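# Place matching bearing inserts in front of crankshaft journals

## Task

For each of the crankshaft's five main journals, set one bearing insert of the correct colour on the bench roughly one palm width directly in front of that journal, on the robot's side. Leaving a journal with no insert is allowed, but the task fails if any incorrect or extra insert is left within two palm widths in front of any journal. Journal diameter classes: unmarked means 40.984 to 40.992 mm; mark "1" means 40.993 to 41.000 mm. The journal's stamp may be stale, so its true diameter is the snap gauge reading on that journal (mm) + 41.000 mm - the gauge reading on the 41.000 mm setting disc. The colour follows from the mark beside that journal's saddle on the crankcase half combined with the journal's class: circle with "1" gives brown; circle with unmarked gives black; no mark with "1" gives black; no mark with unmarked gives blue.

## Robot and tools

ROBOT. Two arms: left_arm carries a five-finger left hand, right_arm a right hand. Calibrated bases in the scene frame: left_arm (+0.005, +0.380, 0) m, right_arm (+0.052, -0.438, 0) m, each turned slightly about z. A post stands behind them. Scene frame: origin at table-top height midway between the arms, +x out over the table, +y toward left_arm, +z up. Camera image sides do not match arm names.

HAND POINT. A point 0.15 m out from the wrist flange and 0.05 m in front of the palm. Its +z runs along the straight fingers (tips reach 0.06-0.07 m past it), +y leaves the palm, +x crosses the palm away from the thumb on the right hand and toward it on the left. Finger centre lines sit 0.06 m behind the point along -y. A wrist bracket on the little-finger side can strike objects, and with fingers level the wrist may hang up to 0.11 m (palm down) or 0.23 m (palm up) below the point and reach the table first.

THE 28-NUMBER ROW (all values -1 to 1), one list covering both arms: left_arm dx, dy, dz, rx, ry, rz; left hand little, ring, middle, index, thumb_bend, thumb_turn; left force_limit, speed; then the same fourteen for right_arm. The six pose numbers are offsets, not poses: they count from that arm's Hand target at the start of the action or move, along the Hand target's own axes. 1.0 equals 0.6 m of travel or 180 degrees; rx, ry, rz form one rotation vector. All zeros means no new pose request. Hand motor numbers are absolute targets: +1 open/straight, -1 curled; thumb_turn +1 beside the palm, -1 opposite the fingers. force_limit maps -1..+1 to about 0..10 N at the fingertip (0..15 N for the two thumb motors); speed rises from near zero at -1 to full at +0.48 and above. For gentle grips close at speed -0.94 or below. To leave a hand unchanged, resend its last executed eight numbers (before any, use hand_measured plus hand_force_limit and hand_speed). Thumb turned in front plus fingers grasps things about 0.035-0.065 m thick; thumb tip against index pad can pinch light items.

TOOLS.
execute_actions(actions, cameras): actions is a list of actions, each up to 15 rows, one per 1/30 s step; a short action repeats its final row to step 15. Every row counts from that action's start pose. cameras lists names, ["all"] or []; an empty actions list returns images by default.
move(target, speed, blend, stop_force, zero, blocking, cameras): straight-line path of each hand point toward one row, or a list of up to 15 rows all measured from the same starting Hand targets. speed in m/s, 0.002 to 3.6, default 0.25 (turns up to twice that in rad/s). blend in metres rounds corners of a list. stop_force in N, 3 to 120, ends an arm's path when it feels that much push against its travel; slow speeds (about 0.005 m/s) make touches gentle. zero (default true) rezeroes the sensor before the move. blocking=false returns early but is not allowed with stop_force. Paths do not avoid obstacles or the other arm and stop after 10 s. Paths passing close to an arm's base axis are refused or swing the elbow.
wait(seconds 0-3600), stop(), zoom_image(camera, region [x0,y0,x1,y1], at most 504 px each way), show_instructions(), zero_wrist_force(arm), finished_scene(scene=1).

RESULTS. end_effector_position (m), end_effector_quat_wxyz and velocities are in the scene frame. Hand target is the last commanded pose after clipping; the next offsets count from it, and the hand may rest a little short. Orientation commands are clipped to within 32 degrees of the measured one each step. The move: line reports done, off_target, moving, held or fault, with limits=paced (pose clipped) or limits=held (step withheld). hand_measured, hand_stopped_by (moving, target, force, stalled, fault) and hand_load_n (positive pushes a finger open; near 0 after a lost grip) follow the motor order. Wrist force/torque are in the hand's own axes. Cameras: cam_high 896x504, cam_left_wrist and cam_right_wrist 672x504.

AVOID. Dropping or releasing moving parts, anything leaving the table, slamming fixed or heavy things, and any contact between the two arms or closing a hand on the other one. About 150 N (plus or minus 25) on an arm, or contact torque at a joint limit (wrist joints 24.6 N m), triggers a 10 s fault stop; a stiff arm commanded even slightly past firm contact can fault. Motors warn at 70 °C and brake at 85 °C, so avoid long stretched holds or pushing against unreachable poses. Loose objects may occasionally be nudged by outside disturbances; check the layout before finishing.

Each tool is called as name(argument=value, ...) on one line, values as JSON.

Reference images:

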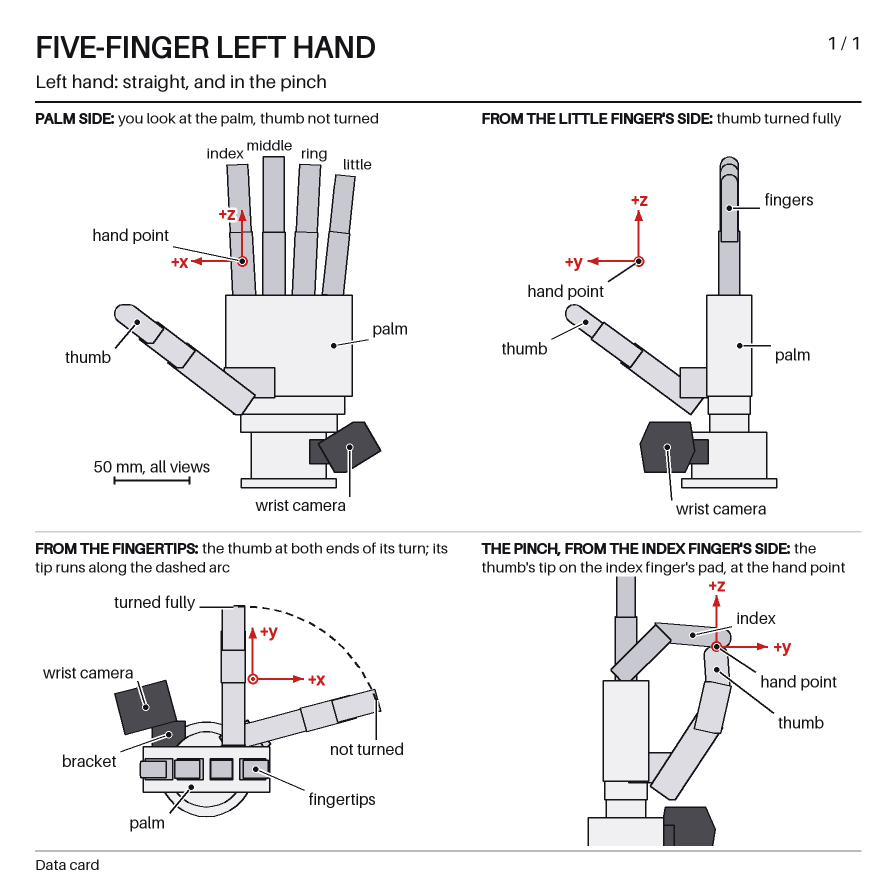

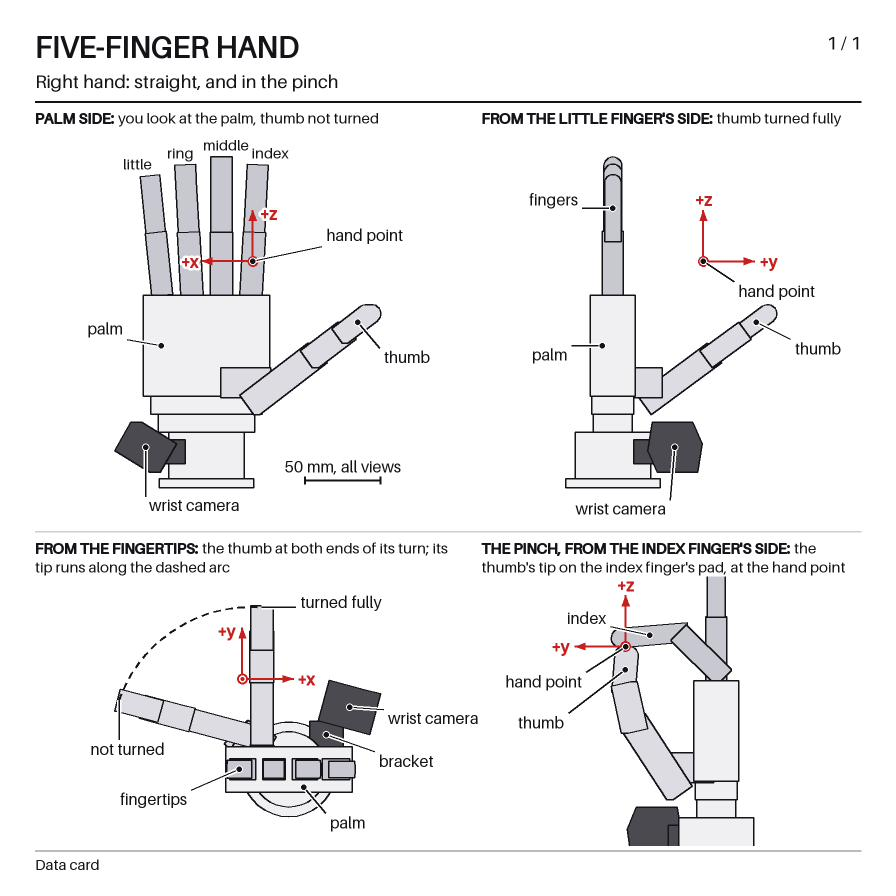

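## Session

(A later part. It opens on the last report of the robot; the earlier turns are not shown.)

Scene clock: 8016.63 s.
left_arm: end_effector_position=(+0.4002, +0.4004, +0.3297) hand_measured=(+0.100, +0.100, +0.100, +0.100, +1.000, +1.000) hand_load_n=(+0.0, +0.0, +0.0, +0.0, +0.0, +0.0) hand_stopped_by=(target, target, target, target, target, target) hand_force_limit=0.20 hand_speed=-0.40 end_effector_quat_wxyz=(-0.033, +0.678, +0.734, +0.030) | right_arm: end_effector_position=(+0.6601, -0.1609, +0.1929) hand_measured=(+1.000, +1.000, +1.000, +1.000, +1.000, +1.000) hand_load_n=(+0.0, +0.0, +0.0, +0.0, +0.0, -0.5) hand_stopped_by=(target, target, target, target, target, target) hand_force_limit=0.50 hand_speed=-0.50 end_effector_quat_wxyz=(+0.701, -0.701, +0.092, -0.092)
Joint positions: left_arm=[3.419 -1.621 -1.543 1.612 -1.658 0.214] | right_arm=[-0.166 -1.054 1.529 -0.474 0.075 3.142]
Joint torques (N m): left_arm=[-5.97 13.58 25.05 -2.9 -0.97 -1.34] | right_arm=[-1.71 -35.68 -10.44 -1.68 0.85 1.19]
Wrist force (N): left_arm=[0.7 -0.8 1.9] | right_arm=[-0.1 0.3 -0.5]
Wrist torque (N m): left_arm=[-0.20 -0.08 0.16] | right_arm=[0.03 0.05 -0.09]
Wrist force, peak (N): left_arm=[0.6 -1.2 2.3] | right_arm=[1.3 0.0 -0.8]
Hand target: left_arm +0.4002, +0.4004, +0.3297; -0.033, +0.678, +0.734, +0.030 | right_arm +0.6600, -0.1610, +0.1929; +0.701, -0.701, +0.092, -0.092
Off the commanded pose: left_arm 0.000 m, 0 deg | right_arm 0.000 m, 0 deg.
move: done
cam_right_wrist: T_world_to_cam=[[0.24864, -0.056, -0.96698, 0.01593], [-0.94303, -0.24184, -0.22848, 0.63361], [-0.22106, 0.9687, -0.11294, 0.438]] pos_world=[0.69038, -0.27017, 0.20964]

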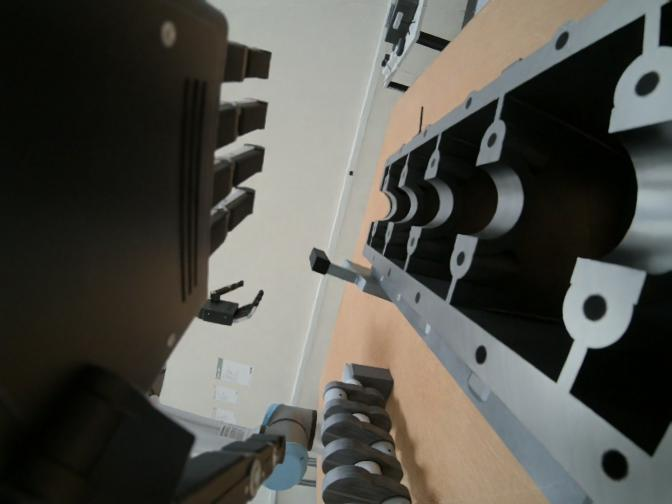

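move(target=[0,0,0,0,0,0,0.1,0.1,0.1,0.1,1,1,0.2,-0.4, -0.1888,0.035,0.3825,0,0,0,1,1,1,1,1,1,0.5,-0.5], speed=0.15, cameras=["cam_high","cam_right_wrist"])

zoom_image(camera="cam_right_wrist", region=[400, 200, 672, 472])

Scene clock: 8038.67 s.
left_arm: end_effector_position=(+0.4002, +0.4004, +0.3297) hand_measured=(+0.100, +0.100, +0.100, +0.100, +1.000, +1.000) hand_load_n=(+0.0, +0.0, +0.5, +0.0, +0.0, +0.0) hand_stopped_by=(target, target, target, target, target, target) hand_force_limit=0.20 hand_speed=-0.40 end_effector_quat_wxyz=(-0.033, +0.678, +0.734, +0.030) | right_arm: end_effector_position=(+0.6098, +0.0899, +0.1718) hand_measured=(+1.000, +1.000, +1.000, +1.000, +1.000, +1.000) hand_load_n=(+0.0, +0.0, +0.0, -0.5, +0.0, +0.0) hand_stopped_by=(target, target, target, target, target, target) hand_force_limit=0.50 hand_speed=-0.50 end_effector_quat_wxyz=(+0.701, -0.701, +0.092, -0.092)
Joint positions: left_arm=[3.419 -1.621 -1.543 1.612 -1.658 0.214] | right_arm=[0.282 -0.991 1.486 -0.494 0.523 3.142]
Joint torques (N m): left_arm=[-6.22 13.75 25.15 -3.35 -1.06 -1.23] | right_arm=[8.93 -54.63 -15.77 -1.89 1.08 -1.44]
Wrist force (N): left_arm=[0.7 -1.0 1.7] | right_arm=[0.1 0.0 -0.4]
Wrist torque (N m): left_arm=[-0.22 -0.09 0.17] | right_arm=[-0.02 0.02 -0.19]
Wrist force, peak (N): left_arm=[0.9 -1.3 2.1] | right_arm=[0.6 0.0 -1.5]
Hand target: left_arm +0.4002, +0.4004, +0.3297; -0.033, +0.678, +0.734, +0.030 | right_arm +0.6098, +0.0900, +0.1719; +0.701, -0.701, +0.092, -0.092
Off the commanded pose: left_arm 0.000 m, 0 deg | right_arm 0.000 m, 0 deg.
move: done
cam_right_wrist: T_world_to_cam=[[0.24832, -0.05625, -0.96704, 0.0223], [-0.94309, -0.24196, -0.2281, 0.642], [-0.22116, 0.96865, -0.11313, 0.18155]] pos_world=[0.64008, -0.01927, 0.18854]

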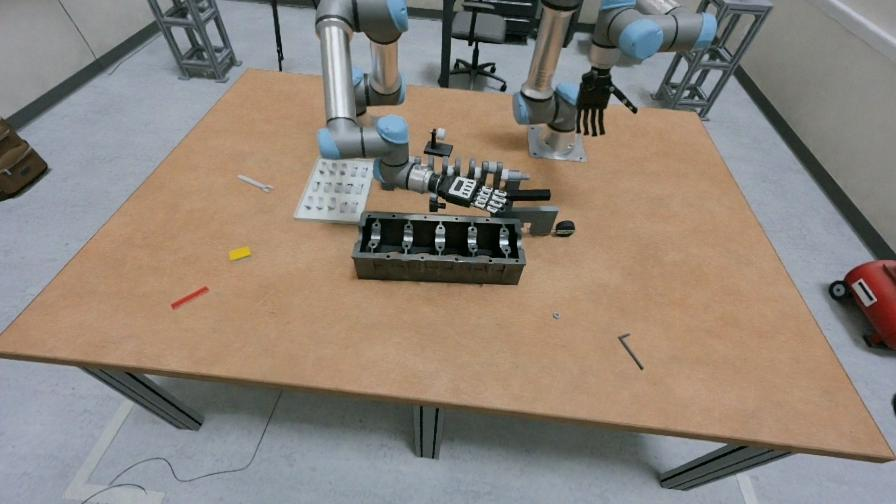

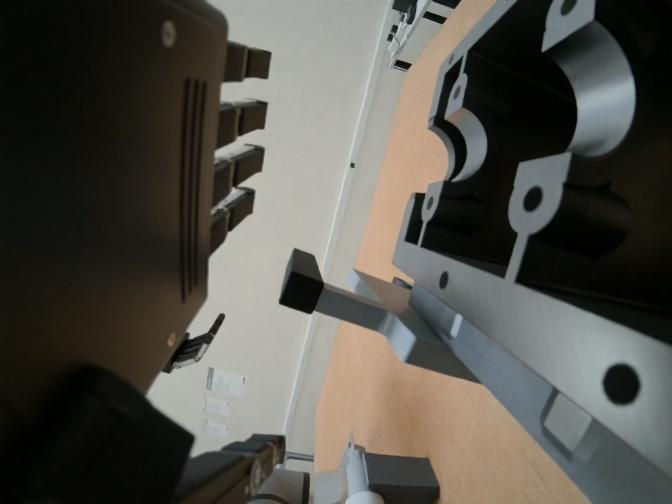

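Scaled by 1.853 from the camera's image (finer frame: 960x720).

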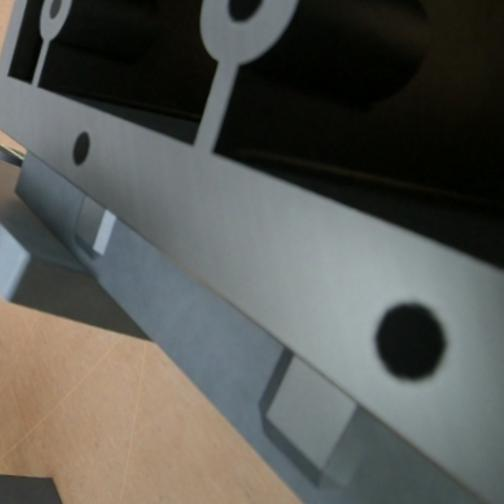

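zoom_image(camera="cam_right_wrist", region=[400, 280, 500, 380])

zoom_image(camera="cam_right_wrist", region=[520, 370, 620, 470])

Scaled by 5.040 from the camera's image (finer frame: 960x720).

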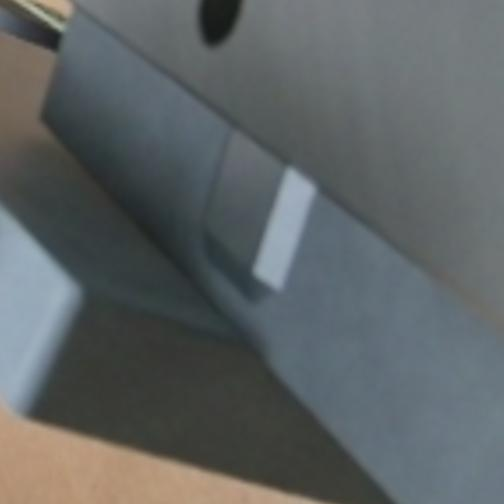

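Scaled by 5.040 from the camera's image (finer frame: 960x720).

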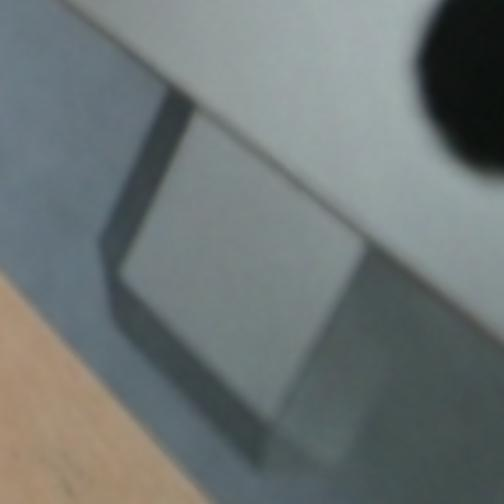

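move(target=[[0,0,0,0,0,0,0.1,0.1,0.1,0.1,1,1,0.2,-0.4, 0.1625,-0.0467,-0.2843,0,0,0,1,1,1,1,1,1,0.5,-0.5],[0,0,0,0,0,0,0.1,0.1,0.1,0.1,1,1,0.2,-0.4, 0.4523,-0.0467,-0.2066,0,0,0,1,1,1,1,1,1,0.5,-0.5],[0,0,0,0,0,0,0.1,0.1,0.1,0.1,1,1,0.2,-0.4, 0.4582,0.0283,-0.1964,0,0,0,1,1,1,1,1,1,0.5,-0.5]], speed=0.2, blend=[0.03,0.01,0], cameras=["cam_right_wrist"])

zoom_image(camera="cam_right_wrist", region=[360, 370, 500, 504])

Scene clock: 8073.73 s.
left_arm: end_effector_position=(+0.4002, +0.4004, +0.3297) hand_measured=(+0.100, +0.100, +0.100, +0.100, +1.000, +1.000) hand_load_n=(+0.0, +0.0, +0.0, +0.0, +0.0, +0.0) hand_stopped_by=(target, target, target, target, target, target) hand_force_limit=0.20 hand_speed=-0.40 end_effector_quat_wxyz=(-0.033, +0.678, +0.734, +0.030) | right_arm: end_effector_position=(+0.8450, -0.0947, +0.1549) hand_measured=(+1.000, +1.000, +1.000, +1.000, +1.000, +1.000) hand_load_n=(-0.5, +0.0, +0.0, +0.0, +0.0, +0.0) hand_stopped_by=(target, target, target, target, target, target) hand_force_limit=0.50 hand_speed=-0.50 end_effector_quat_wxyz=(+0.701, -0.701, +0.092, -0.092)
Joint positions: left_arm=[3.419 -1.621 -1.543 1.612 -1.658 0.214] | right_arm=[-0.032 -0.533 0.697 -0.162 0.209 3.141]
Joint torques (N m): left_arm=[-6.11 14.25 24.45 -3.44 -1.12 -1.54] | right_arm=[-7.27 -55.73 -13.96 0.82 -1.66 -1.1]
Wrist force (N): left_arm=[0.7 -1.2 1.7] | right_arm=[0.3 0.1 -0.6]
Wrist torque (N m): left_arm=[-0.24 -0.10 0.18] | right_arm=[0.04 -0.05 -0.19]
Wrist force, peak (N): left_arm=[0.8 -1.4 2.1] | right_arm=[0.2 2.5 -0.2]
Hand target: left_arm +0.4002, +0.4004, +0.3297; -0.033, +0.678, +0.734, +0.030 | right_arm +0.8450, -0.0948, +0.1548; +0.701, -0.701, +0.092, -0.092
Off the commanded pose: left_arm 0.000 m, 0 deg | right_arm 0.000 m, 0 deg.
move: done
cam_right_wrist: T_world_to_cam=[[0.2485, -0.05623, -0.967, -0.0629], [-0.94307, -0.24188, -0.22829, 0.81535], [-0.22106, 0.96868, -0.11314, 0.4104]] pos_world=[0.87528, -0.20387, 0.17175]

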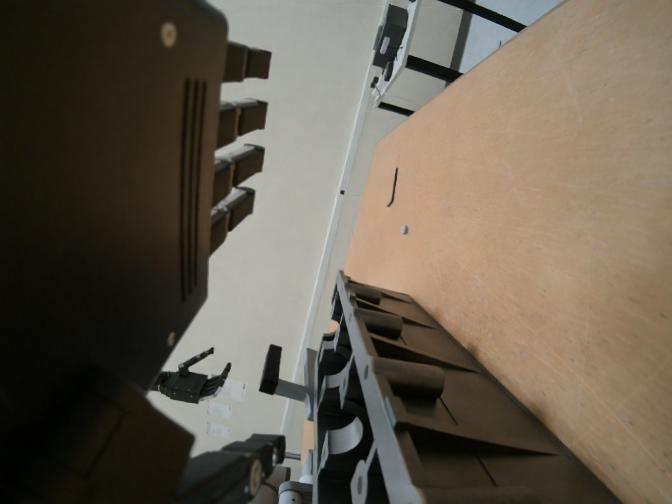

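Scaled by 3.600 from the camera's image (finer frame: 960x720).

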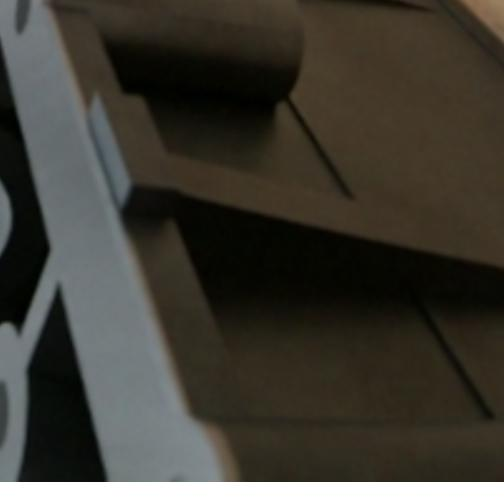

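move(target=[[0,0,0,0,0,0,0.1,0.1,0.1,0.1,1,1,0.2,-0.4, 0,-0.1667,0,0,0,0,1,1,1,1,1,1,0.5,-0.5],[0,0,0,0,0,0,0.1,0.1,0.1,0.1,1,1,0.2,-0.4, -0.7295,-0.1667,-0.0145,0,0,0,1,1,1,1,1,1,0.5,-0.5],[0,0,0,0,0,0,0.1,0.1,0.1,0.1,1,1,0.2,-0.4, -0.7295,-0.1167,-0.0145,0,0,0,1,1,1,1,1,1,0.5,-0.5]], speed=0.3, blend=[0.03,0.01,0], cameras=["cam_high","cam_right_wrist"])

zoom_image(camera="cam_right_wrist", region=[400, 200, 672, 472])

Scene clock: 8123.90 s.
left_arm: end_effector_position=(+0.4002, +0.4004, +0.3297) hand_measured=(+0.100, +0.100, +0.100, +0.100, +1.000, +1.000) hand_load_n=(+0.0, +0.0, +0.0, +0.0, -0.5, +0.0) hand_stopped_by=(target, target, target, target, target, target) hand_force_limit=0.20 hand_speed=-0.40 end_effector_quat_wxyz=(-0.033, +0.678, +0.734, +0.030) | right_arm: end_effector_position=(+0.4199, +0.0097, +0.2252) hand_measured=(+1.000, +1.000, +1.000, +1.000, +1.000, +1.000) hand_load_n=(+0.0, +0.0, +0.0, +0.0, +0.5, -0.5) hand_stopped_by=(target, target, target, target, target, target) hand_force_limit=0.50 hand_speed=-0.50 end_effector_quat_wxyz=(+0.701, -0.701, +0.092, -0.092)
Joint positions: left_arm=[3.419 -1.621 -1.543 1.612 -1.658 0.214] | right_arm=[0.205 -1.505 2.044 -0.539 0.446 3.142]
Joint torques (N m): left_arm=[-6.43 14.02 25.21 -3.92 -1.14 -1.33] | right_arm=[7.43 -9.75 -12.19 -1.77 1.78 -1.35]
Wrist force (N): left_arm=[0.4 -1.0 1.8] | right_arm=[0.3 -0.1 -0.5]
Wrist torque (N m): left_arm=[-0.22 -0.06 0.15] | right_arm=[-0.01 -0.02 -0.17]
Wrist force, peak (N): left_arm=[0.7 -1.2 2.2] | right_arm=[0.4 2.8 -0.3]
Hand target: left_arm +0.4002, +0.4004, +0.3297; -0.033, +0.678, +0.734, +0.030 | right_arm +0.4199, +0.0097, +0.2251; +0.701, -0.701, +0.092, -0.092
Off the commanded pose: left_arm 0.000 m, 0 deg | right_arm 0.000 m, 0 deg.
move: done
cam_right_wrist: T_world_to_cam=[[0.2486, -0.05621, -0.96698, 0.11655], [-0.94305, -0.24188, -0.22838, 0.45576], [-0.22106, 0.96868, -0.11314, 0.22325]] pos_world=[0.45018, -0.09947, 0.24205]

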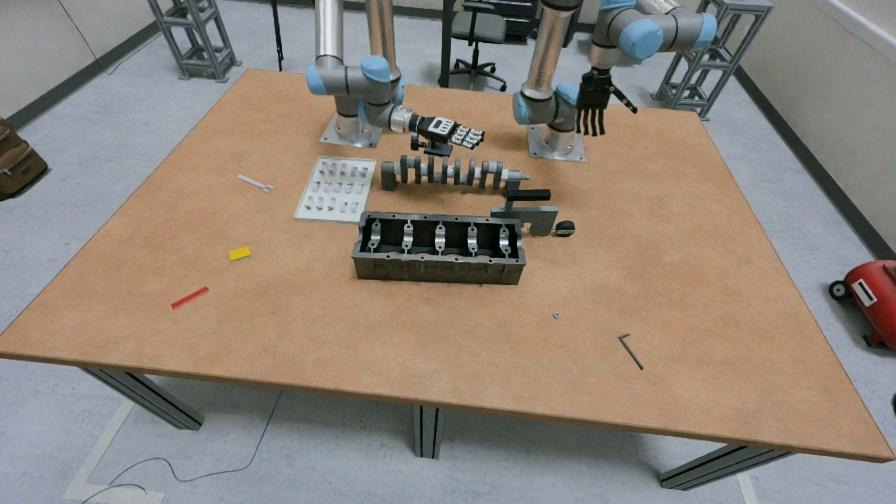

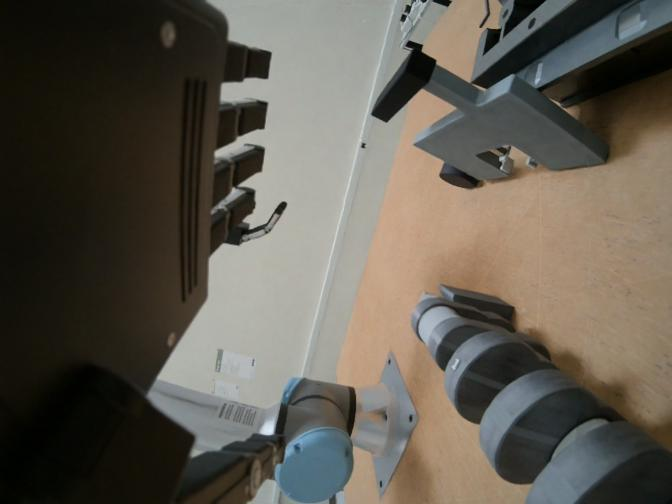

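Scaled by 1.853 from the camera's image (finer frame: 960x720).

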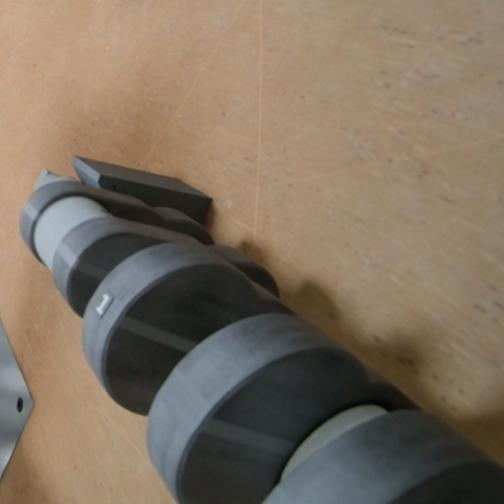

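zoom_image(camera="cam_right_wrist", region=[435, 345, 475, 385])

Scaled by 12.600 from the camera's image (finer frame: 960x720).

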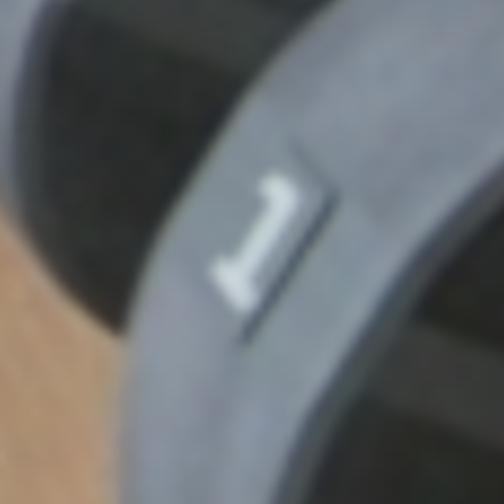

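zoom_image(camera="cam_right_wrist", region=[460, 0, 672, 200])

Scaled by 2.377 from the camera's image (finer frame: 960x720).

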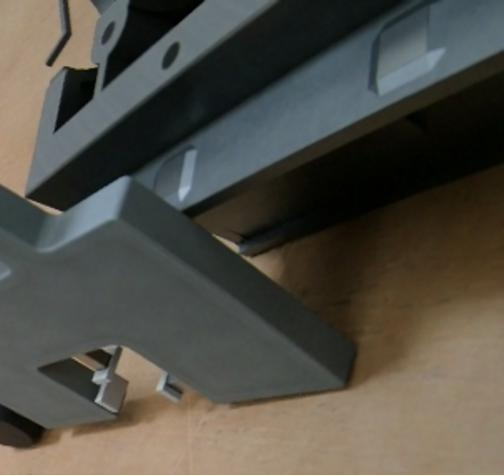

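zoom_image(camera="cam_right_wrist", region=[600, 0, 660, 60])

Scaled by 8.400 from the camera's image (finer frame: 960x720).

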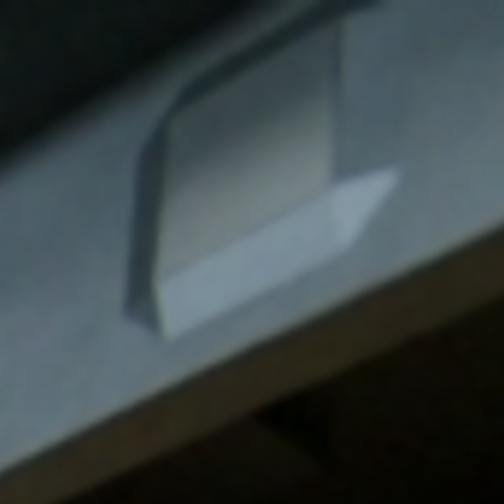

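zoom_image(camera="cam_right_wrist", region=[510, 50, 570, 110])

Scaled by 8.400 from the camera's image (finer frame: 960x720).

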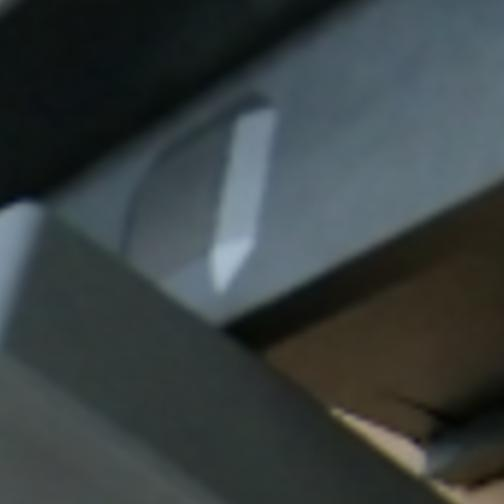

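move(target=[[0,0,0,0,0,0,0.1,0.1,0.1,0.1,1,1,0.2,-0.4, 0.1442,-0.2083,-0.1513,0,-0.0833,0,1,1,1,1,1,1,0.5,-0.5],[0,0,0,0,0,0,0.1,0.1,0.1,0.1,1,1,0.2,-0.4, 0.1442,-0.2083,-0.1513,0.0654,-0.0654,-0.4969,1,1,1,1,1,1,0.5,-0.5],[0,0,0,0,0,0,0.1,0.1,0.1,0.1,1,1,0.2,-0.4, 0.1442,-0.2083,-0.1513,0.1305,0,-0.9914,1,1,1,1,1,1,0.5,-0.5]], speed=0.4, blend=[0.01,0.02,0], cameras=["cam_high","cam_right_wrist"])

Scene clock: 8210.43 s.
left_arm: end_effector_position=(+0.4002, +0.4004, +0.3297) hand_measured=(+0.100, +0.100, +0.100, +0.100, +1.000, +1.000) hand_load_n=(+0.0, +0.0, +0.0, +0.0, +0.0, +0.0) hand_stopped_by=(target, target, target, target, target, target) hand_force_limit=0.20 hand_speed=-0.40 end_effector_quat_wxyz=(-0.033, +0.678, +0.734, +0.030) | right_arm: end_effector_position=(+0.4802, -0.1003, +0.3500) hand_measured=(+1.000, +1.000, +1.000, +1.000, +1.000, +1.000) hand_load_n=(+0.0, +0.0, +0.0, +0.0, +0.0, +0.0) hand_stopped_by=(target, target, target, target, target, target) hand_force_limit=0.50 hand_speed=-0.50 end_effector_quat_wxyz=(-0.001, +0.000, +0.707, +0.707)
Joint positions: left_arm=[3.419 -1.621 -1.543 1.612 -1.658 0.214] | right_arm=[-0.096 -1.465 1.987 -0.524 -0.117 0.003]
Joint torques (N m): left_arm=[-6.78 15.04 23.24 -4.33 -1.22 -1.22] | right_arm=[5.44 -33.16 -10.72 -1.12 0.78 1.06]
Wrist force (N): left_arm=[0.5 -1.0 1.9] | right_arm=[-1.5 -0.9 0.2]
Wrist torque (N m): left_arm=[-0.22 -0.06 0.16] | right_arm=[-0.14 0.18 -0.12]
Wrist force, peak (N): left_arm=[0.5 -1.2 2.2] | right_arm=[1.1 -1.9 -1.5]
Hand target: left_arm +0.4002, +0.4004, +0.3297; -0.033, +0.678, +0.734, +0.030 | right_arm +0.4801, -0.1003, +0.3500; -0.001, +0.000, +0.707, +0.707
Off the commanded pose: left_arm 0.000 m, 0 deg | right_arm 0.000 m, 0 deg.
move: done
cam_right_wrist: T_world_to_cam=[[-0.25427, 0.01009, 0.96708, -0.21275], [0.84935, -0.4759, 0.22828, -0.52954], [0.46254, 0.87944, 0.11244, -0.05887]] pos_world=[0.4229, -0.19809, 0.33326]

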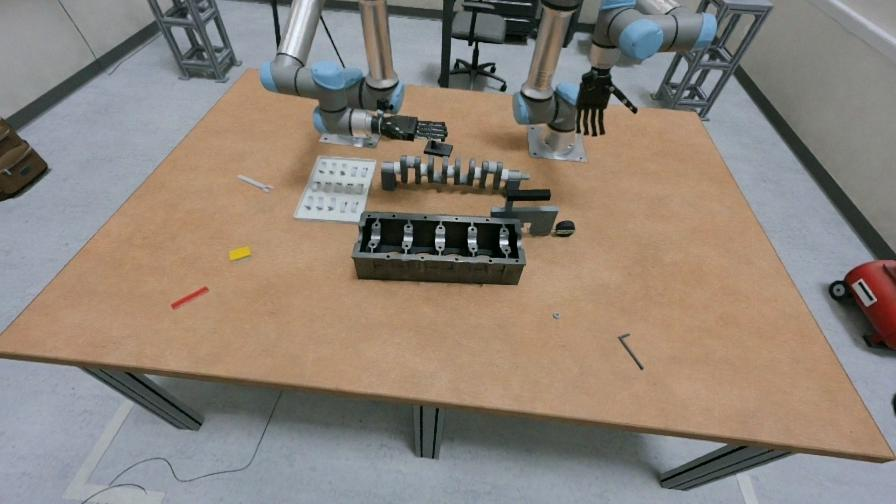

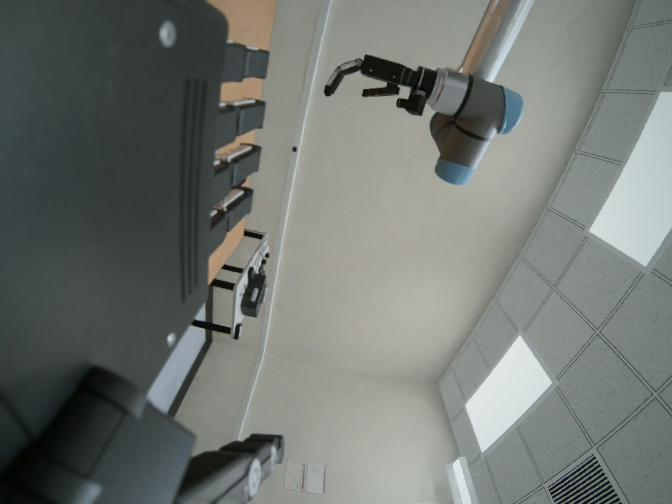

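move(target=[[0,0,0,0,0,0,0.1,0.1,0.1,0.1,1,1,0.2,-0.4, -0.3667,0.1667,-0.25,0,-0.5,0,1,1,1,1,1,1,0.5,-0.5],[0,0,0,0,0,0,0.1,0.1,0.1,0.1,1,1,0.2,-0.4, 0.2167,0.05,-0.4667,0.3849,-0.3849,0.3849,1,1,1,1,1,1,0.5,-0.5]], speed=0.4, blend=[0.03,0], cameras=["cam_high","cam_right_wrist"])

Scene clock: 8617.97 s.
left_arm: end_effector_position=(+0.4002, +0.4004, +0.3297) hand_measured=(+0.100, +0.100, +0.100, +0.100, +1.000, +1.000) hand_load_n=(+0.0, +0.0, +0.0, +0.0, +0.0, +0.0) hand_stopped_by=(target, target, target, target, target, target) hand_force_limit=0.20 hand_speed=-0.40 end_effector_quat_wxyz=(-0.033, +0.678, +0.734, +0.030) | right_arm: end_effector_position=(+0.3504, -0.3804, +0.3802) hand_measured=(+1.000, +1.000, +1.000, +1.000, +1.000, +1.000) hand_load_n=(+0.0, +0.0, +0.0, +0.0, +0.0, +0.0) hand_stopped_by=(target, target, target, target, target, target) hand_force_limit=0.50 hand_speed=-0.50 end_effector_quat_wxyz=(+0.000, +0.707, +0.707, +0.000)
Joint positions: left_arm=[3.419 -1.621 -1.543 1.612 -1.658 0.214] | right_arm=[-0.175 -1.742 1.616 1.697 1.571 -0.196]
Joint torques (N m): left_arm=[-6.78 14.92 24.11 -4.76 -1.13 -1.36] | right_arm=[-4.97 0.47 -18.06 3.96 -1.31 -0.81]
Wrist force (N): left_arm=[0.3 -0.9 1.9] | right_arm=[-1.4 -1.2 0.8]
Wrist torque (N m): left_arm=[-0.22 -0.03 0.14] | right_arm=[-0.24 0.29 -0.25]
Wrist force, peak (N): left_arm=[0.8 -1.0 2.1] | right_arm=[-1.9 -1.8 0.5]
Hand target: left_arm +0.4002, +0.4004, +0.3297; -0.033, +0.678, +0.734, +0.030 | right_arm +0.3504, -0.3804, +0.3801; +0.000, +0.707, +0.707, +0.000
Off the commanded pose: left_arm 0.000 m, 0 deg | right_arm 0.000 m, 0 deg.
move: done
cam_right_wrist: T_world_to_cam=[[0.96659, 0.2561, -0.01035, -0.23475], [0.22989, -0.84839, 0.47685, -0.57859], [0.11334, -0.4633, -0.87892, 0.23258]] pos_world=[0.33356, -0.323, 0.47789]

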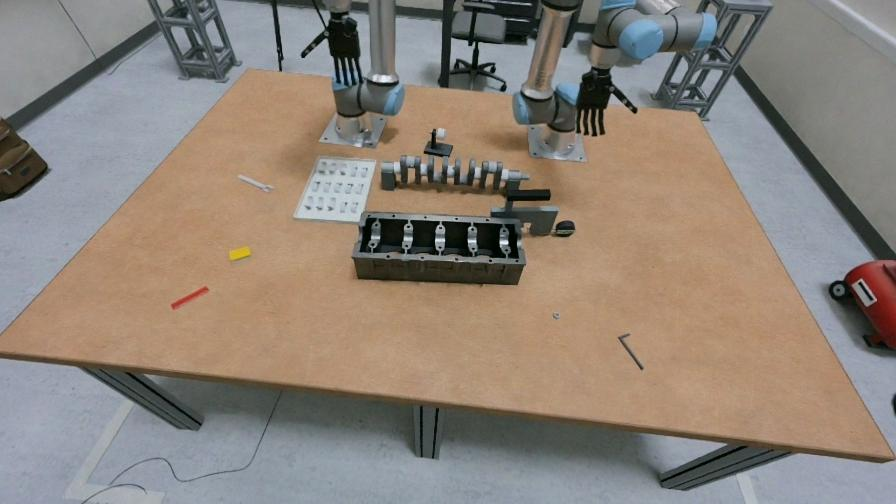

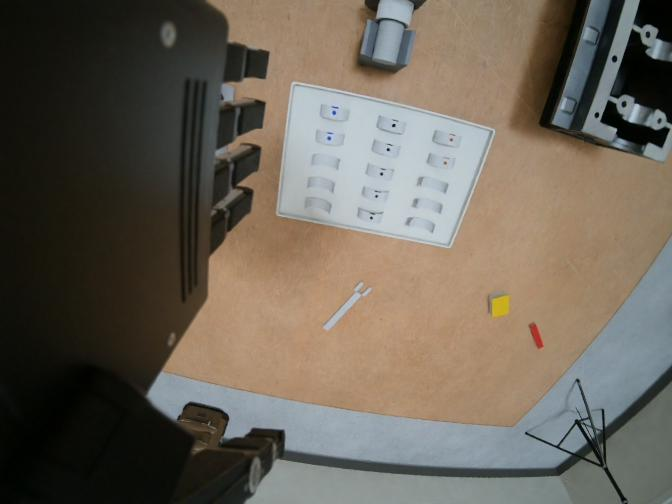

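zoom_image(camera="cam_right_wrist", region=[270, 70, 500, 260])

zoom_image(camera="cam_right_wrist", region=[530, 0, 672, 170])

Scaled by 2.191 from the camera's image (finer frame: 960x720).

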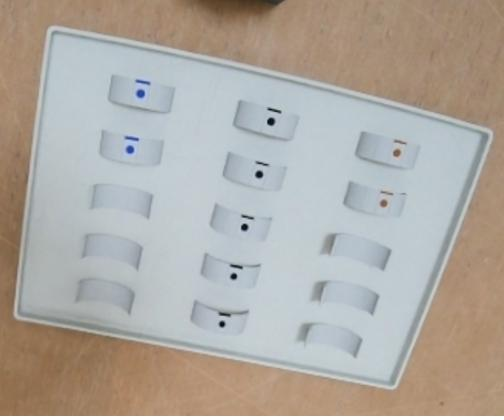

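Scaled by 2.965 from the camera's image (finer frame: 960x720).

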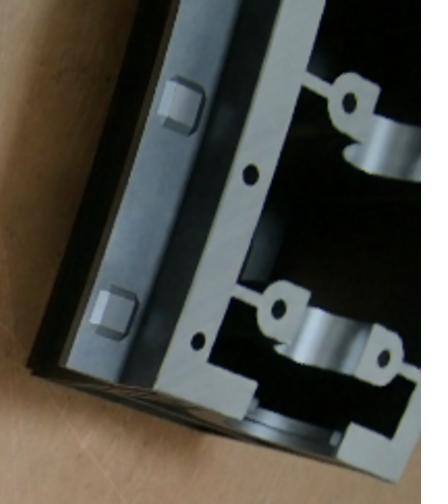

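move(target=[-0.1088,0.3238,-0.2948,-0.5008,-0.0422,-0.0025,0.1,0.1,0.1,0.1,1,1,0.2,-0.4, 0,0,0,0,0,0,1,1,1,1,1,1,0.5,-0.5], speed=0.4, cameras=["cam_high"])

Scene clock: 8653.47 s.
left_arm: end_effector_position=(+0.6003, +0.3351, +0.5000) hand_measured=(+0.100, +0.100, +0.100, +0.100, +1.000, +1.000) hand_load_n=(+0.0, +0.0, +0.0, +0.0, +0.0, +0.0) hand_stopped_by=(target, target, target, target, target, target) hand_force_limit=0.20 hand_speed=-0.40 end_effector_quat_wxyz=(+0.500, +0.500, +0.500, +0.500) end_effector_velocity=(+0.000, +0.000, +0.002) end_effector_angular_velocity=(+0.001, -0.007, +0.000) | right_arm: end_effector_position=(+0.3504, -0.3804, +0.3801) hand_measured=(+1.000, +1.000, +1.000, +1.000, +1.000, +1.000) hand_load_n=(+0.0, +0.0, +0.0, +0.0, +0.0, +0.0) hand_stopped_by=(target, target, target, target, target, target) hand_force_limit=0.50 hand_speed=-0.50 end_effector_quat_wxyz=(+0.000, +0.707, +0.707, +0.000)
Joint positions: left_arm=[3.299 -1.422 -1.831 3.253 -1.399 0] | right_arm=[-0.175 -1.742 1.616 1.697 1.571 -0.196]
Joint velocities: left_arm=[-0.001 0.001 0 0.006 -0.001 0] | right_arm=[within noise]
Joint torques (N m): left_arm=[3.17 11.92 28.36 4.65 2.39 1.22] | right_arm=[-4.95 2.56 -13.22 4.06 1.62 -0.5]
Wrist force (N): left_arm=[1.2 -3.7 1.3] | right_arm=[-1.3 -1.2 0.7]
Wrist torque (N m): left_arm=[-0.87 -0.26 0.16] | right_arm=[-0.22 0.28 -0.25]
Wrist force, peak (N): left_arm=[0.9 -4.1 1.6] | right_arm=[-1.6 -1.3 0.8]
Hand target: left_arm +0.6003, +0.3351, +0.5000; +0.500, +0.500, +0.500, +0.500 | right_arm +0.3504, -0.3804, +0.3801; +0.000, +0.707, +0.707, +0.000
Off the commanded pose: left_arm 0.000 m, 0 deg | right_arm 0.000 m, 0 deg.
move: done

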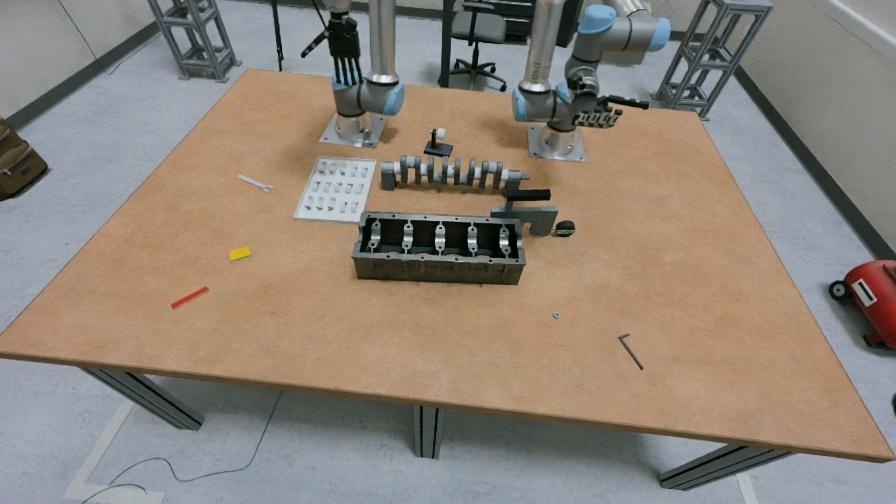

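move(target=[[-0.225,-0.1333,-0.1667,-0.3849,-0.3849,0.3849,0.1,0.1,0.1,0.1,1,1,0.2,-0.4, 0,0,0,0,0,0,1,1,1,1,1,1,0.5,-0.5],[-0.225,-0.1333,-0.1667,0.7071,0,-0.7071,0.1,0.1,0.1,0.1,1,1,0.2,-0.4, 0,0,0,0,0,0,1,1,1,1,1,1,0.5,-0.5],[-0.325,-0.3633,0.0033,0.7071,0,-0.7071,0.1,0.1,0.1,0.1,1,1,0.2,-0.4, 0,0,0,0,0,0,1,1,1,1,1,1,0.5,-0.5]], speed=0.4, blend=[0.03,0.02,0], cameras=["cam_high","cam_left_wrist"])

Scene clock: 8689.87 s.
left_arm: end_effector_position=(+0.6026, +0.1396, +0.2823) hand_measured=(+0.100, +0.100, +0.100, +0.100, +1.000, +1.000) hand_load_n=(+0.0, +0.0, +0.0, +0.0, +0.0, +0.0) hand_stopped_by=(target, target, target, target, target, target) hand_force_limit=0.20 hand_speed=-0.40 end_effector_quat_wxyz=(-0.042, +0.044, -0.658, +0.750) | right_arm: end_effector_position=(+0.3504, -0.3804, +0.3801) hand_measured=(+1.000, +1.000, +1.000, +1.000, +1.000, +1.000) hand_load_n=(+0.0, +0.0, -0.5, +0.0, +0.0, +0.5) hand_stopped_by=(target, target, target, target, target, target) hand_force_limit=0.50 hand_speed=-0.50 end_effector_quat_wxyz=(+0.000, +0.707, +0.707, +0.000)
Joint positions: left_arm=[3.382 -2.156 -1.774 6.282 -0.184 0.769] | right_arm=[-0.175 -1.742 1.616 1.697 1.571 -0.196]
Joint torques (N m): left_arm=[-6.2 27.88 23.39 -0.08 0.37 1.39] | right_arm=[0.14 1.29 -17.86 4.07 1.6 1.05]
Wrist force (N): left_arm=[0.3 1.3 -0.1] | right_arm=[-1.4 -0.9 0.6]
Wrist torque (N m): left_arm=[0.31 -0.20 0.06] | right_arm=[-0.18 0.29 -0.24]
Wrist force, peak (N): left_arm=[1.0 -4.0 1.5] | right_arm=[-1.4 -1.4 0.8]
Hand target: left_arm +0.6024, +0.1401, +0.2820; +0.000, -0.001, -0.707, +0.707 | right_arm +0.3504, -0.3804, +0.3801; +0.000, +0.707, +0.707, +0.000
Off the commanded pose: left_arm 0.001 m, 10 deg | right_arm 0.000 m, 0 deg.
joint sent to its limit (left arm) — joint 4 (wrist 1), upper limit. The joint targets are off in orientation, not in position.
move: off_target (left_arm)
cam_left_wrist: T_world_to_cam=[[-0.26077, 0.05983, 0.96354, -0.1221], [-0.9023, 0.3398, -0.2653, 0.57598], [-0.34329, -0.93859, -0.03462, 0.46446]] pos_world=[0.64731, 0.24752, 0.28654]

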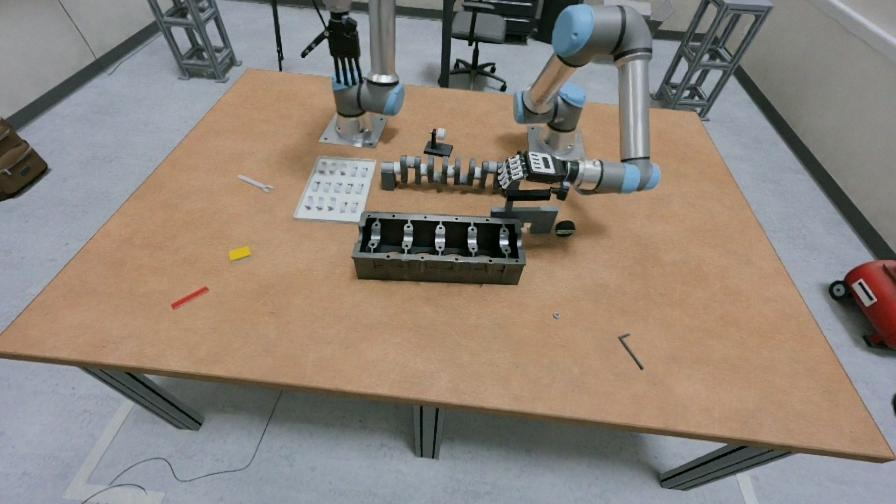

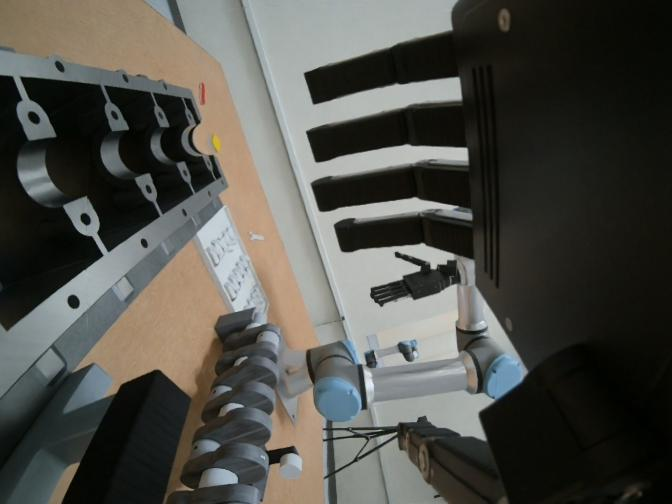

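zoom_image(camera="cam_left_wrist", region=[0, 40, 240, 220])

zoom_image(camera="cam_left_wrist", region=[0, 200, 240, 400])

Scaled by 2.100 from the camera's image (finer frame: 960x720).

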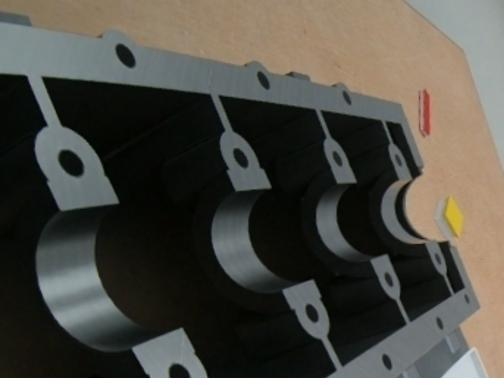

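Scaled by 2.100 from the camera's image (finer frame: 960x720).

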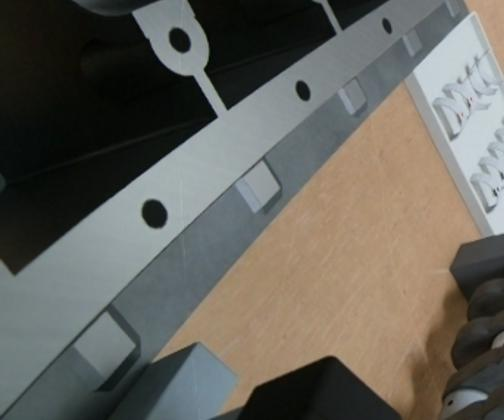

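zoom_image(camera="cam_left_wrist", region=[20, 270, 150, 390])

zoom_image(camera="cam_left_wrist", region=[140, 190, 240, 290])

Scaled by 3.877 from the camera's image (finer frame: 960x720).

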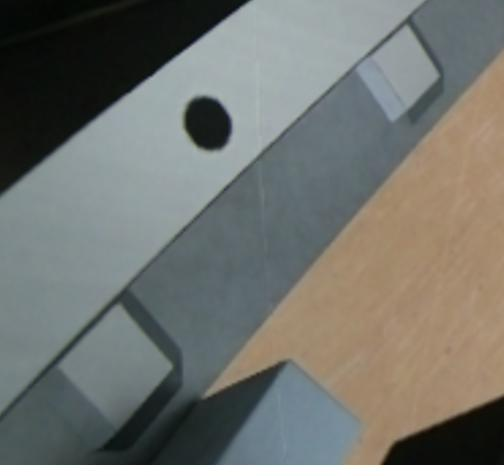

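Scaled by 5.040 from the camera's image (finer frame: 960x720).

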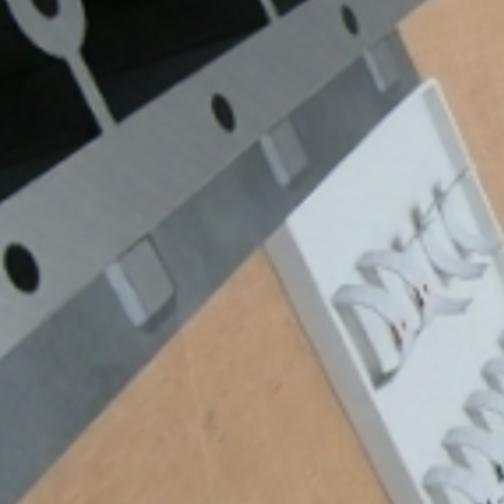

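move(target=[[0.1667,-0.2333,-0.1833,0,0,-0.5,0.1,0.1,0.1,0.1,1,1,0.2,-0.4, 0,0,0,0,0,0,1,1,1,1,1,1,0.5,-0.5],[0,-0.2833,-0.5167,0.7071,0,-0.7071,0.1,0.1,0.1,0.1,1,1,0.2,-0.4, 0,0,0,0,0,0,1,1,1,1,1,1,0.5,-0.5],[0.25,-0.2,-0.8,-0.3849,0.3849,0.3849,0.1,0.1,0.1,0.1,1,1,0.2,-0.4, 0,0,0,0,0,0,1,1,1,1,1,1,0.5,-0.5]], speed=0.4, blend=[0.03,0.03,0], cameras=["cam_high"])

Scene clock: 8773.87 s.
left_arm: end_effector_position=(+0.4526, +0.6202, +0.4019) hand_measured=(+0.100, +0.100, +0.100, +0.100, +1.000, +1.000) hand_load_n=(+0.0, +0.0, +0.0, +0.0, +0.0, +0.0) hand_stopped_by=(target, target, target, target, target, target) hand_force_limit=0.20 hand_speed=-0.40 end_effector_quat_wxyz=(+0.000, +0.707, +0.707, +0.001) end_effector_velocity=(-0.001, +0.001, +0.000) end_effector_angular_velocity=(+0.003, +0.004, -0.001) | right_arm: end_effector_position=(+0.3504, -0.3804, +0.3801) hand_measured=(+1.000, +1.000, +1.000, +1.000, +1.000, +1.000) hand_load_n=(+0.0, +0.0, +0.0, +0.0, -0.5, +0.5) hand_stopped_by=(target, target, target, target, target, target) hand_force_limit=0.50 hand_speed=-0.50 end_effector_quat_wxyz=(+0.000, +0.707, +0.707, +0.000)
Joint positions: left_arm=[3.932 -1.897 -1.02 1.348 -1.57 0.805] | right_arm=[-0.175 -1.742 1.616 1.697 1.571 -0.196]
Joint velocities: left_arm=[-0.001 -0.001 0.001 0 -0.005 0] | right_arm=[within noise]
Joint torques (N m): left_arm=[5.71 19.19 24.2 -5.13 -1.56 1.7] | right_arm=[6.01 1.02 -22.91 4.12 1.82 0.99]
Wrist force (N): left_arm=[0.7 -1.4 1.8] | right_arm=[-1.1 -1.1 0.9]
Wrist torque (N m): left_arm=[-0.31 -0.11 0.12] | right_arm=[-0.23 0.24 -0.23]
Wrist force, peak (N): left_arm=[0.7 -4.0 2.3] | right_arm=[-1.5 -1.3 0.9]
Hand target: left_arm +0.4525, +0.6202, +0.4019; +0.000, +0.707, +0.707, +0.000 | right_arm +0.3504, -0.3804, +0.3801; +0.000, +0.707, +0.707, +0.000
Off the commanded pose: left_arm 0.000 m, 0 deg | right_arm 0.000 m, 0 deg.
move: done

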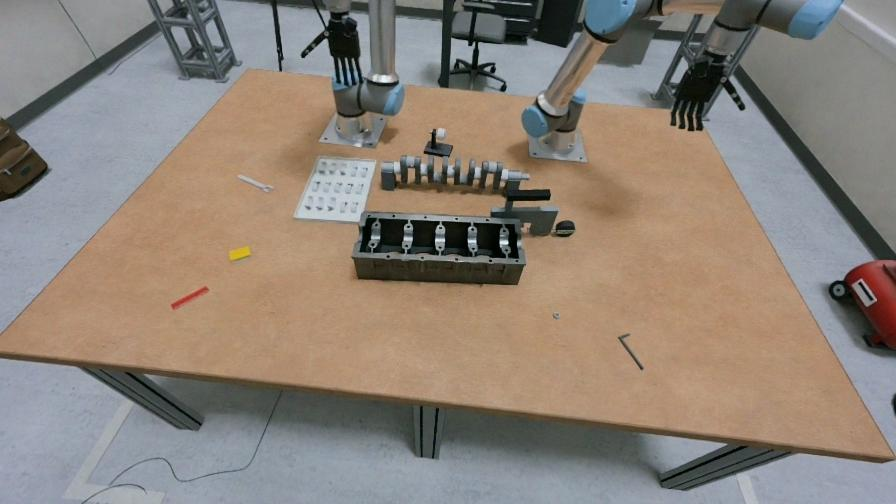

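move(target=[[0,0,0,0,0,0,0.1,0.1,0.1,0.1,1,1,0.2,-0.4, 0.2167,0.4167,-0.0333,-0.3849,0.3849,0.3849,1,1,1,1,1,1,0.5,-0.5],[0,0,0,0,0,0,0.1,0.1,0.1,0.1,1,1,0.2,-0.4, 0.3833,0.25,0.3,-0.3849,0.3849,0.3849,1,1,1,1,1,1,0.5,-0.5]], speed=0.4, blend=[0.01,0], cameras=["cam_right_wrist"])

Scene clock: 8796.70 s.
left_arm: end_effector_position=(+0.4525, +0.6202, +0.4019) hand_measured=(+0.100, +0.100, +0.100, +0.100, +1.000, +1.000) hand_load_n=(+0.0, +0.0, +0.0, +0.0, +0.0, +0.0) hand_stopped_by=(target, target, target, target, target, target) hand_force_limit=0.20 hand_speed=-0.40 end_effector_quat_wxyz=(+0.000, +0.707, +0.707, +0.000) | right_arm: end_effector_position=(+0.5001, -0.1503, +0.2001) hand_measured=(+1.000, +1.000, +1.000, +1.000, +1.000, +1.000) hand_load_n=(-0.5, +0.0, +0.0, +0.0, +0.0, +0.0) hand_stopped_by=(target, target, target, target, target, target) hand_force_limit=0.50 hand_speed=-0.50 end_effector_quat_wxyz=(+0.000, +0.707, +0.000, +0.707)
Joint positions: left_arm=[3.932 -1.897 -1.02 1.347 -1.57 0.805] | right_arm=[0.733 -1.392 2.083 -0.69 2.283 1.571]
Joint torques (N m): left_arm=[5.98 22.45 23.17 -4.73 -1.76 1.85] | right_arm=[6.67 -10.64 -10.82 -3.07 2.1 1.21]
Wrist force (N): left_arm=[0.4 -1.4 2.0] | right_arm=[0.2 -0.3 -0.4]
Wrist torque (N m): left_arm=[-0.32 -0.06 0.10] | right_arm=[0.01 0.02 0.02]
Wrist force, peak (N): left_arm=[0.9 -1.6 2.3] | right_arm=[-1.9 -1.6 -1.6]
Hand target: left_arm +0.4525, +0.6202, +0.4019; +0.000, +0.707, +0.707, +0.000 | right_arm +0.5001, -0.1503, +0.2000; +0.000, +0.707, +0.000, +0.707
Off the commanded pose: left_arm 0.000 m, 0 deg | right_arm 0.000 m, 0 deg.
move: done
cam_right_wrist: T_world_to_cam=[[0.0113, -0.96683, 0.25518, -0.19941], [-0.47703, -0.2295, -0.84839, 0.37986], [0.87881, -0.11214, -0.4638, -0.24914]] pos_world=[0.40241, -0.13356, 0.2576]

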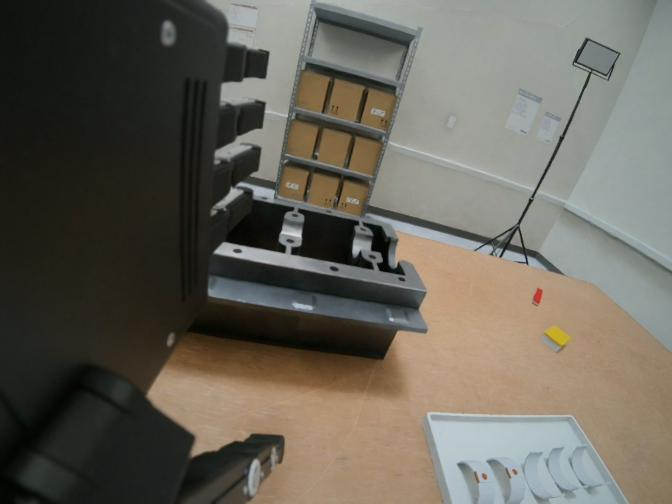

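zoom_image(camera="cam_right_wrist", region=[190, 180, 440, 370])

Scaled by 2.016 from the camera's image (finer frame: 960x720).

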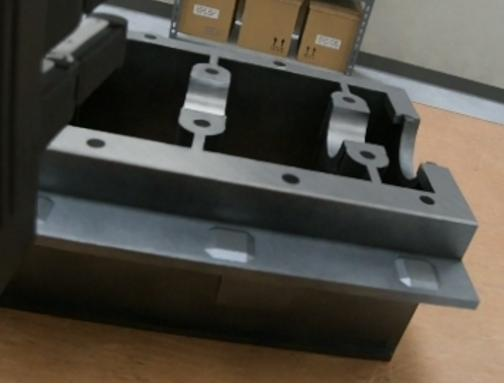

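zoom_image(camera="cam_right_wrist", region=[280, 280, 330, 330])

Scaled by 10.080 from the camera's image (finer frame: 960x720).

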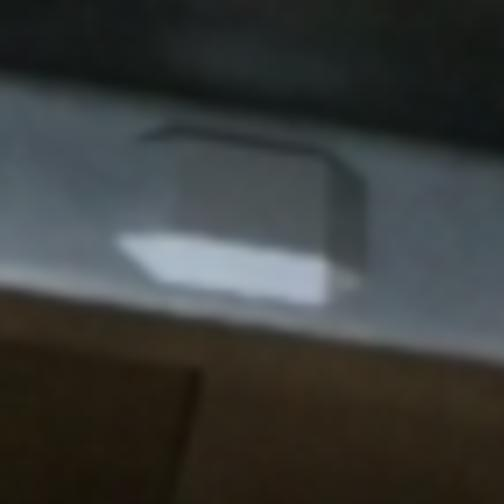

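zoom_image(camera="cam_right_wrist", region=[200, 290, 410, 370])

Scaled by 2.400 from the camera's image (finer frame: 960x720).

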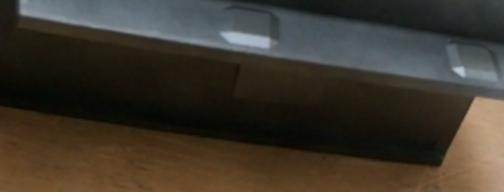

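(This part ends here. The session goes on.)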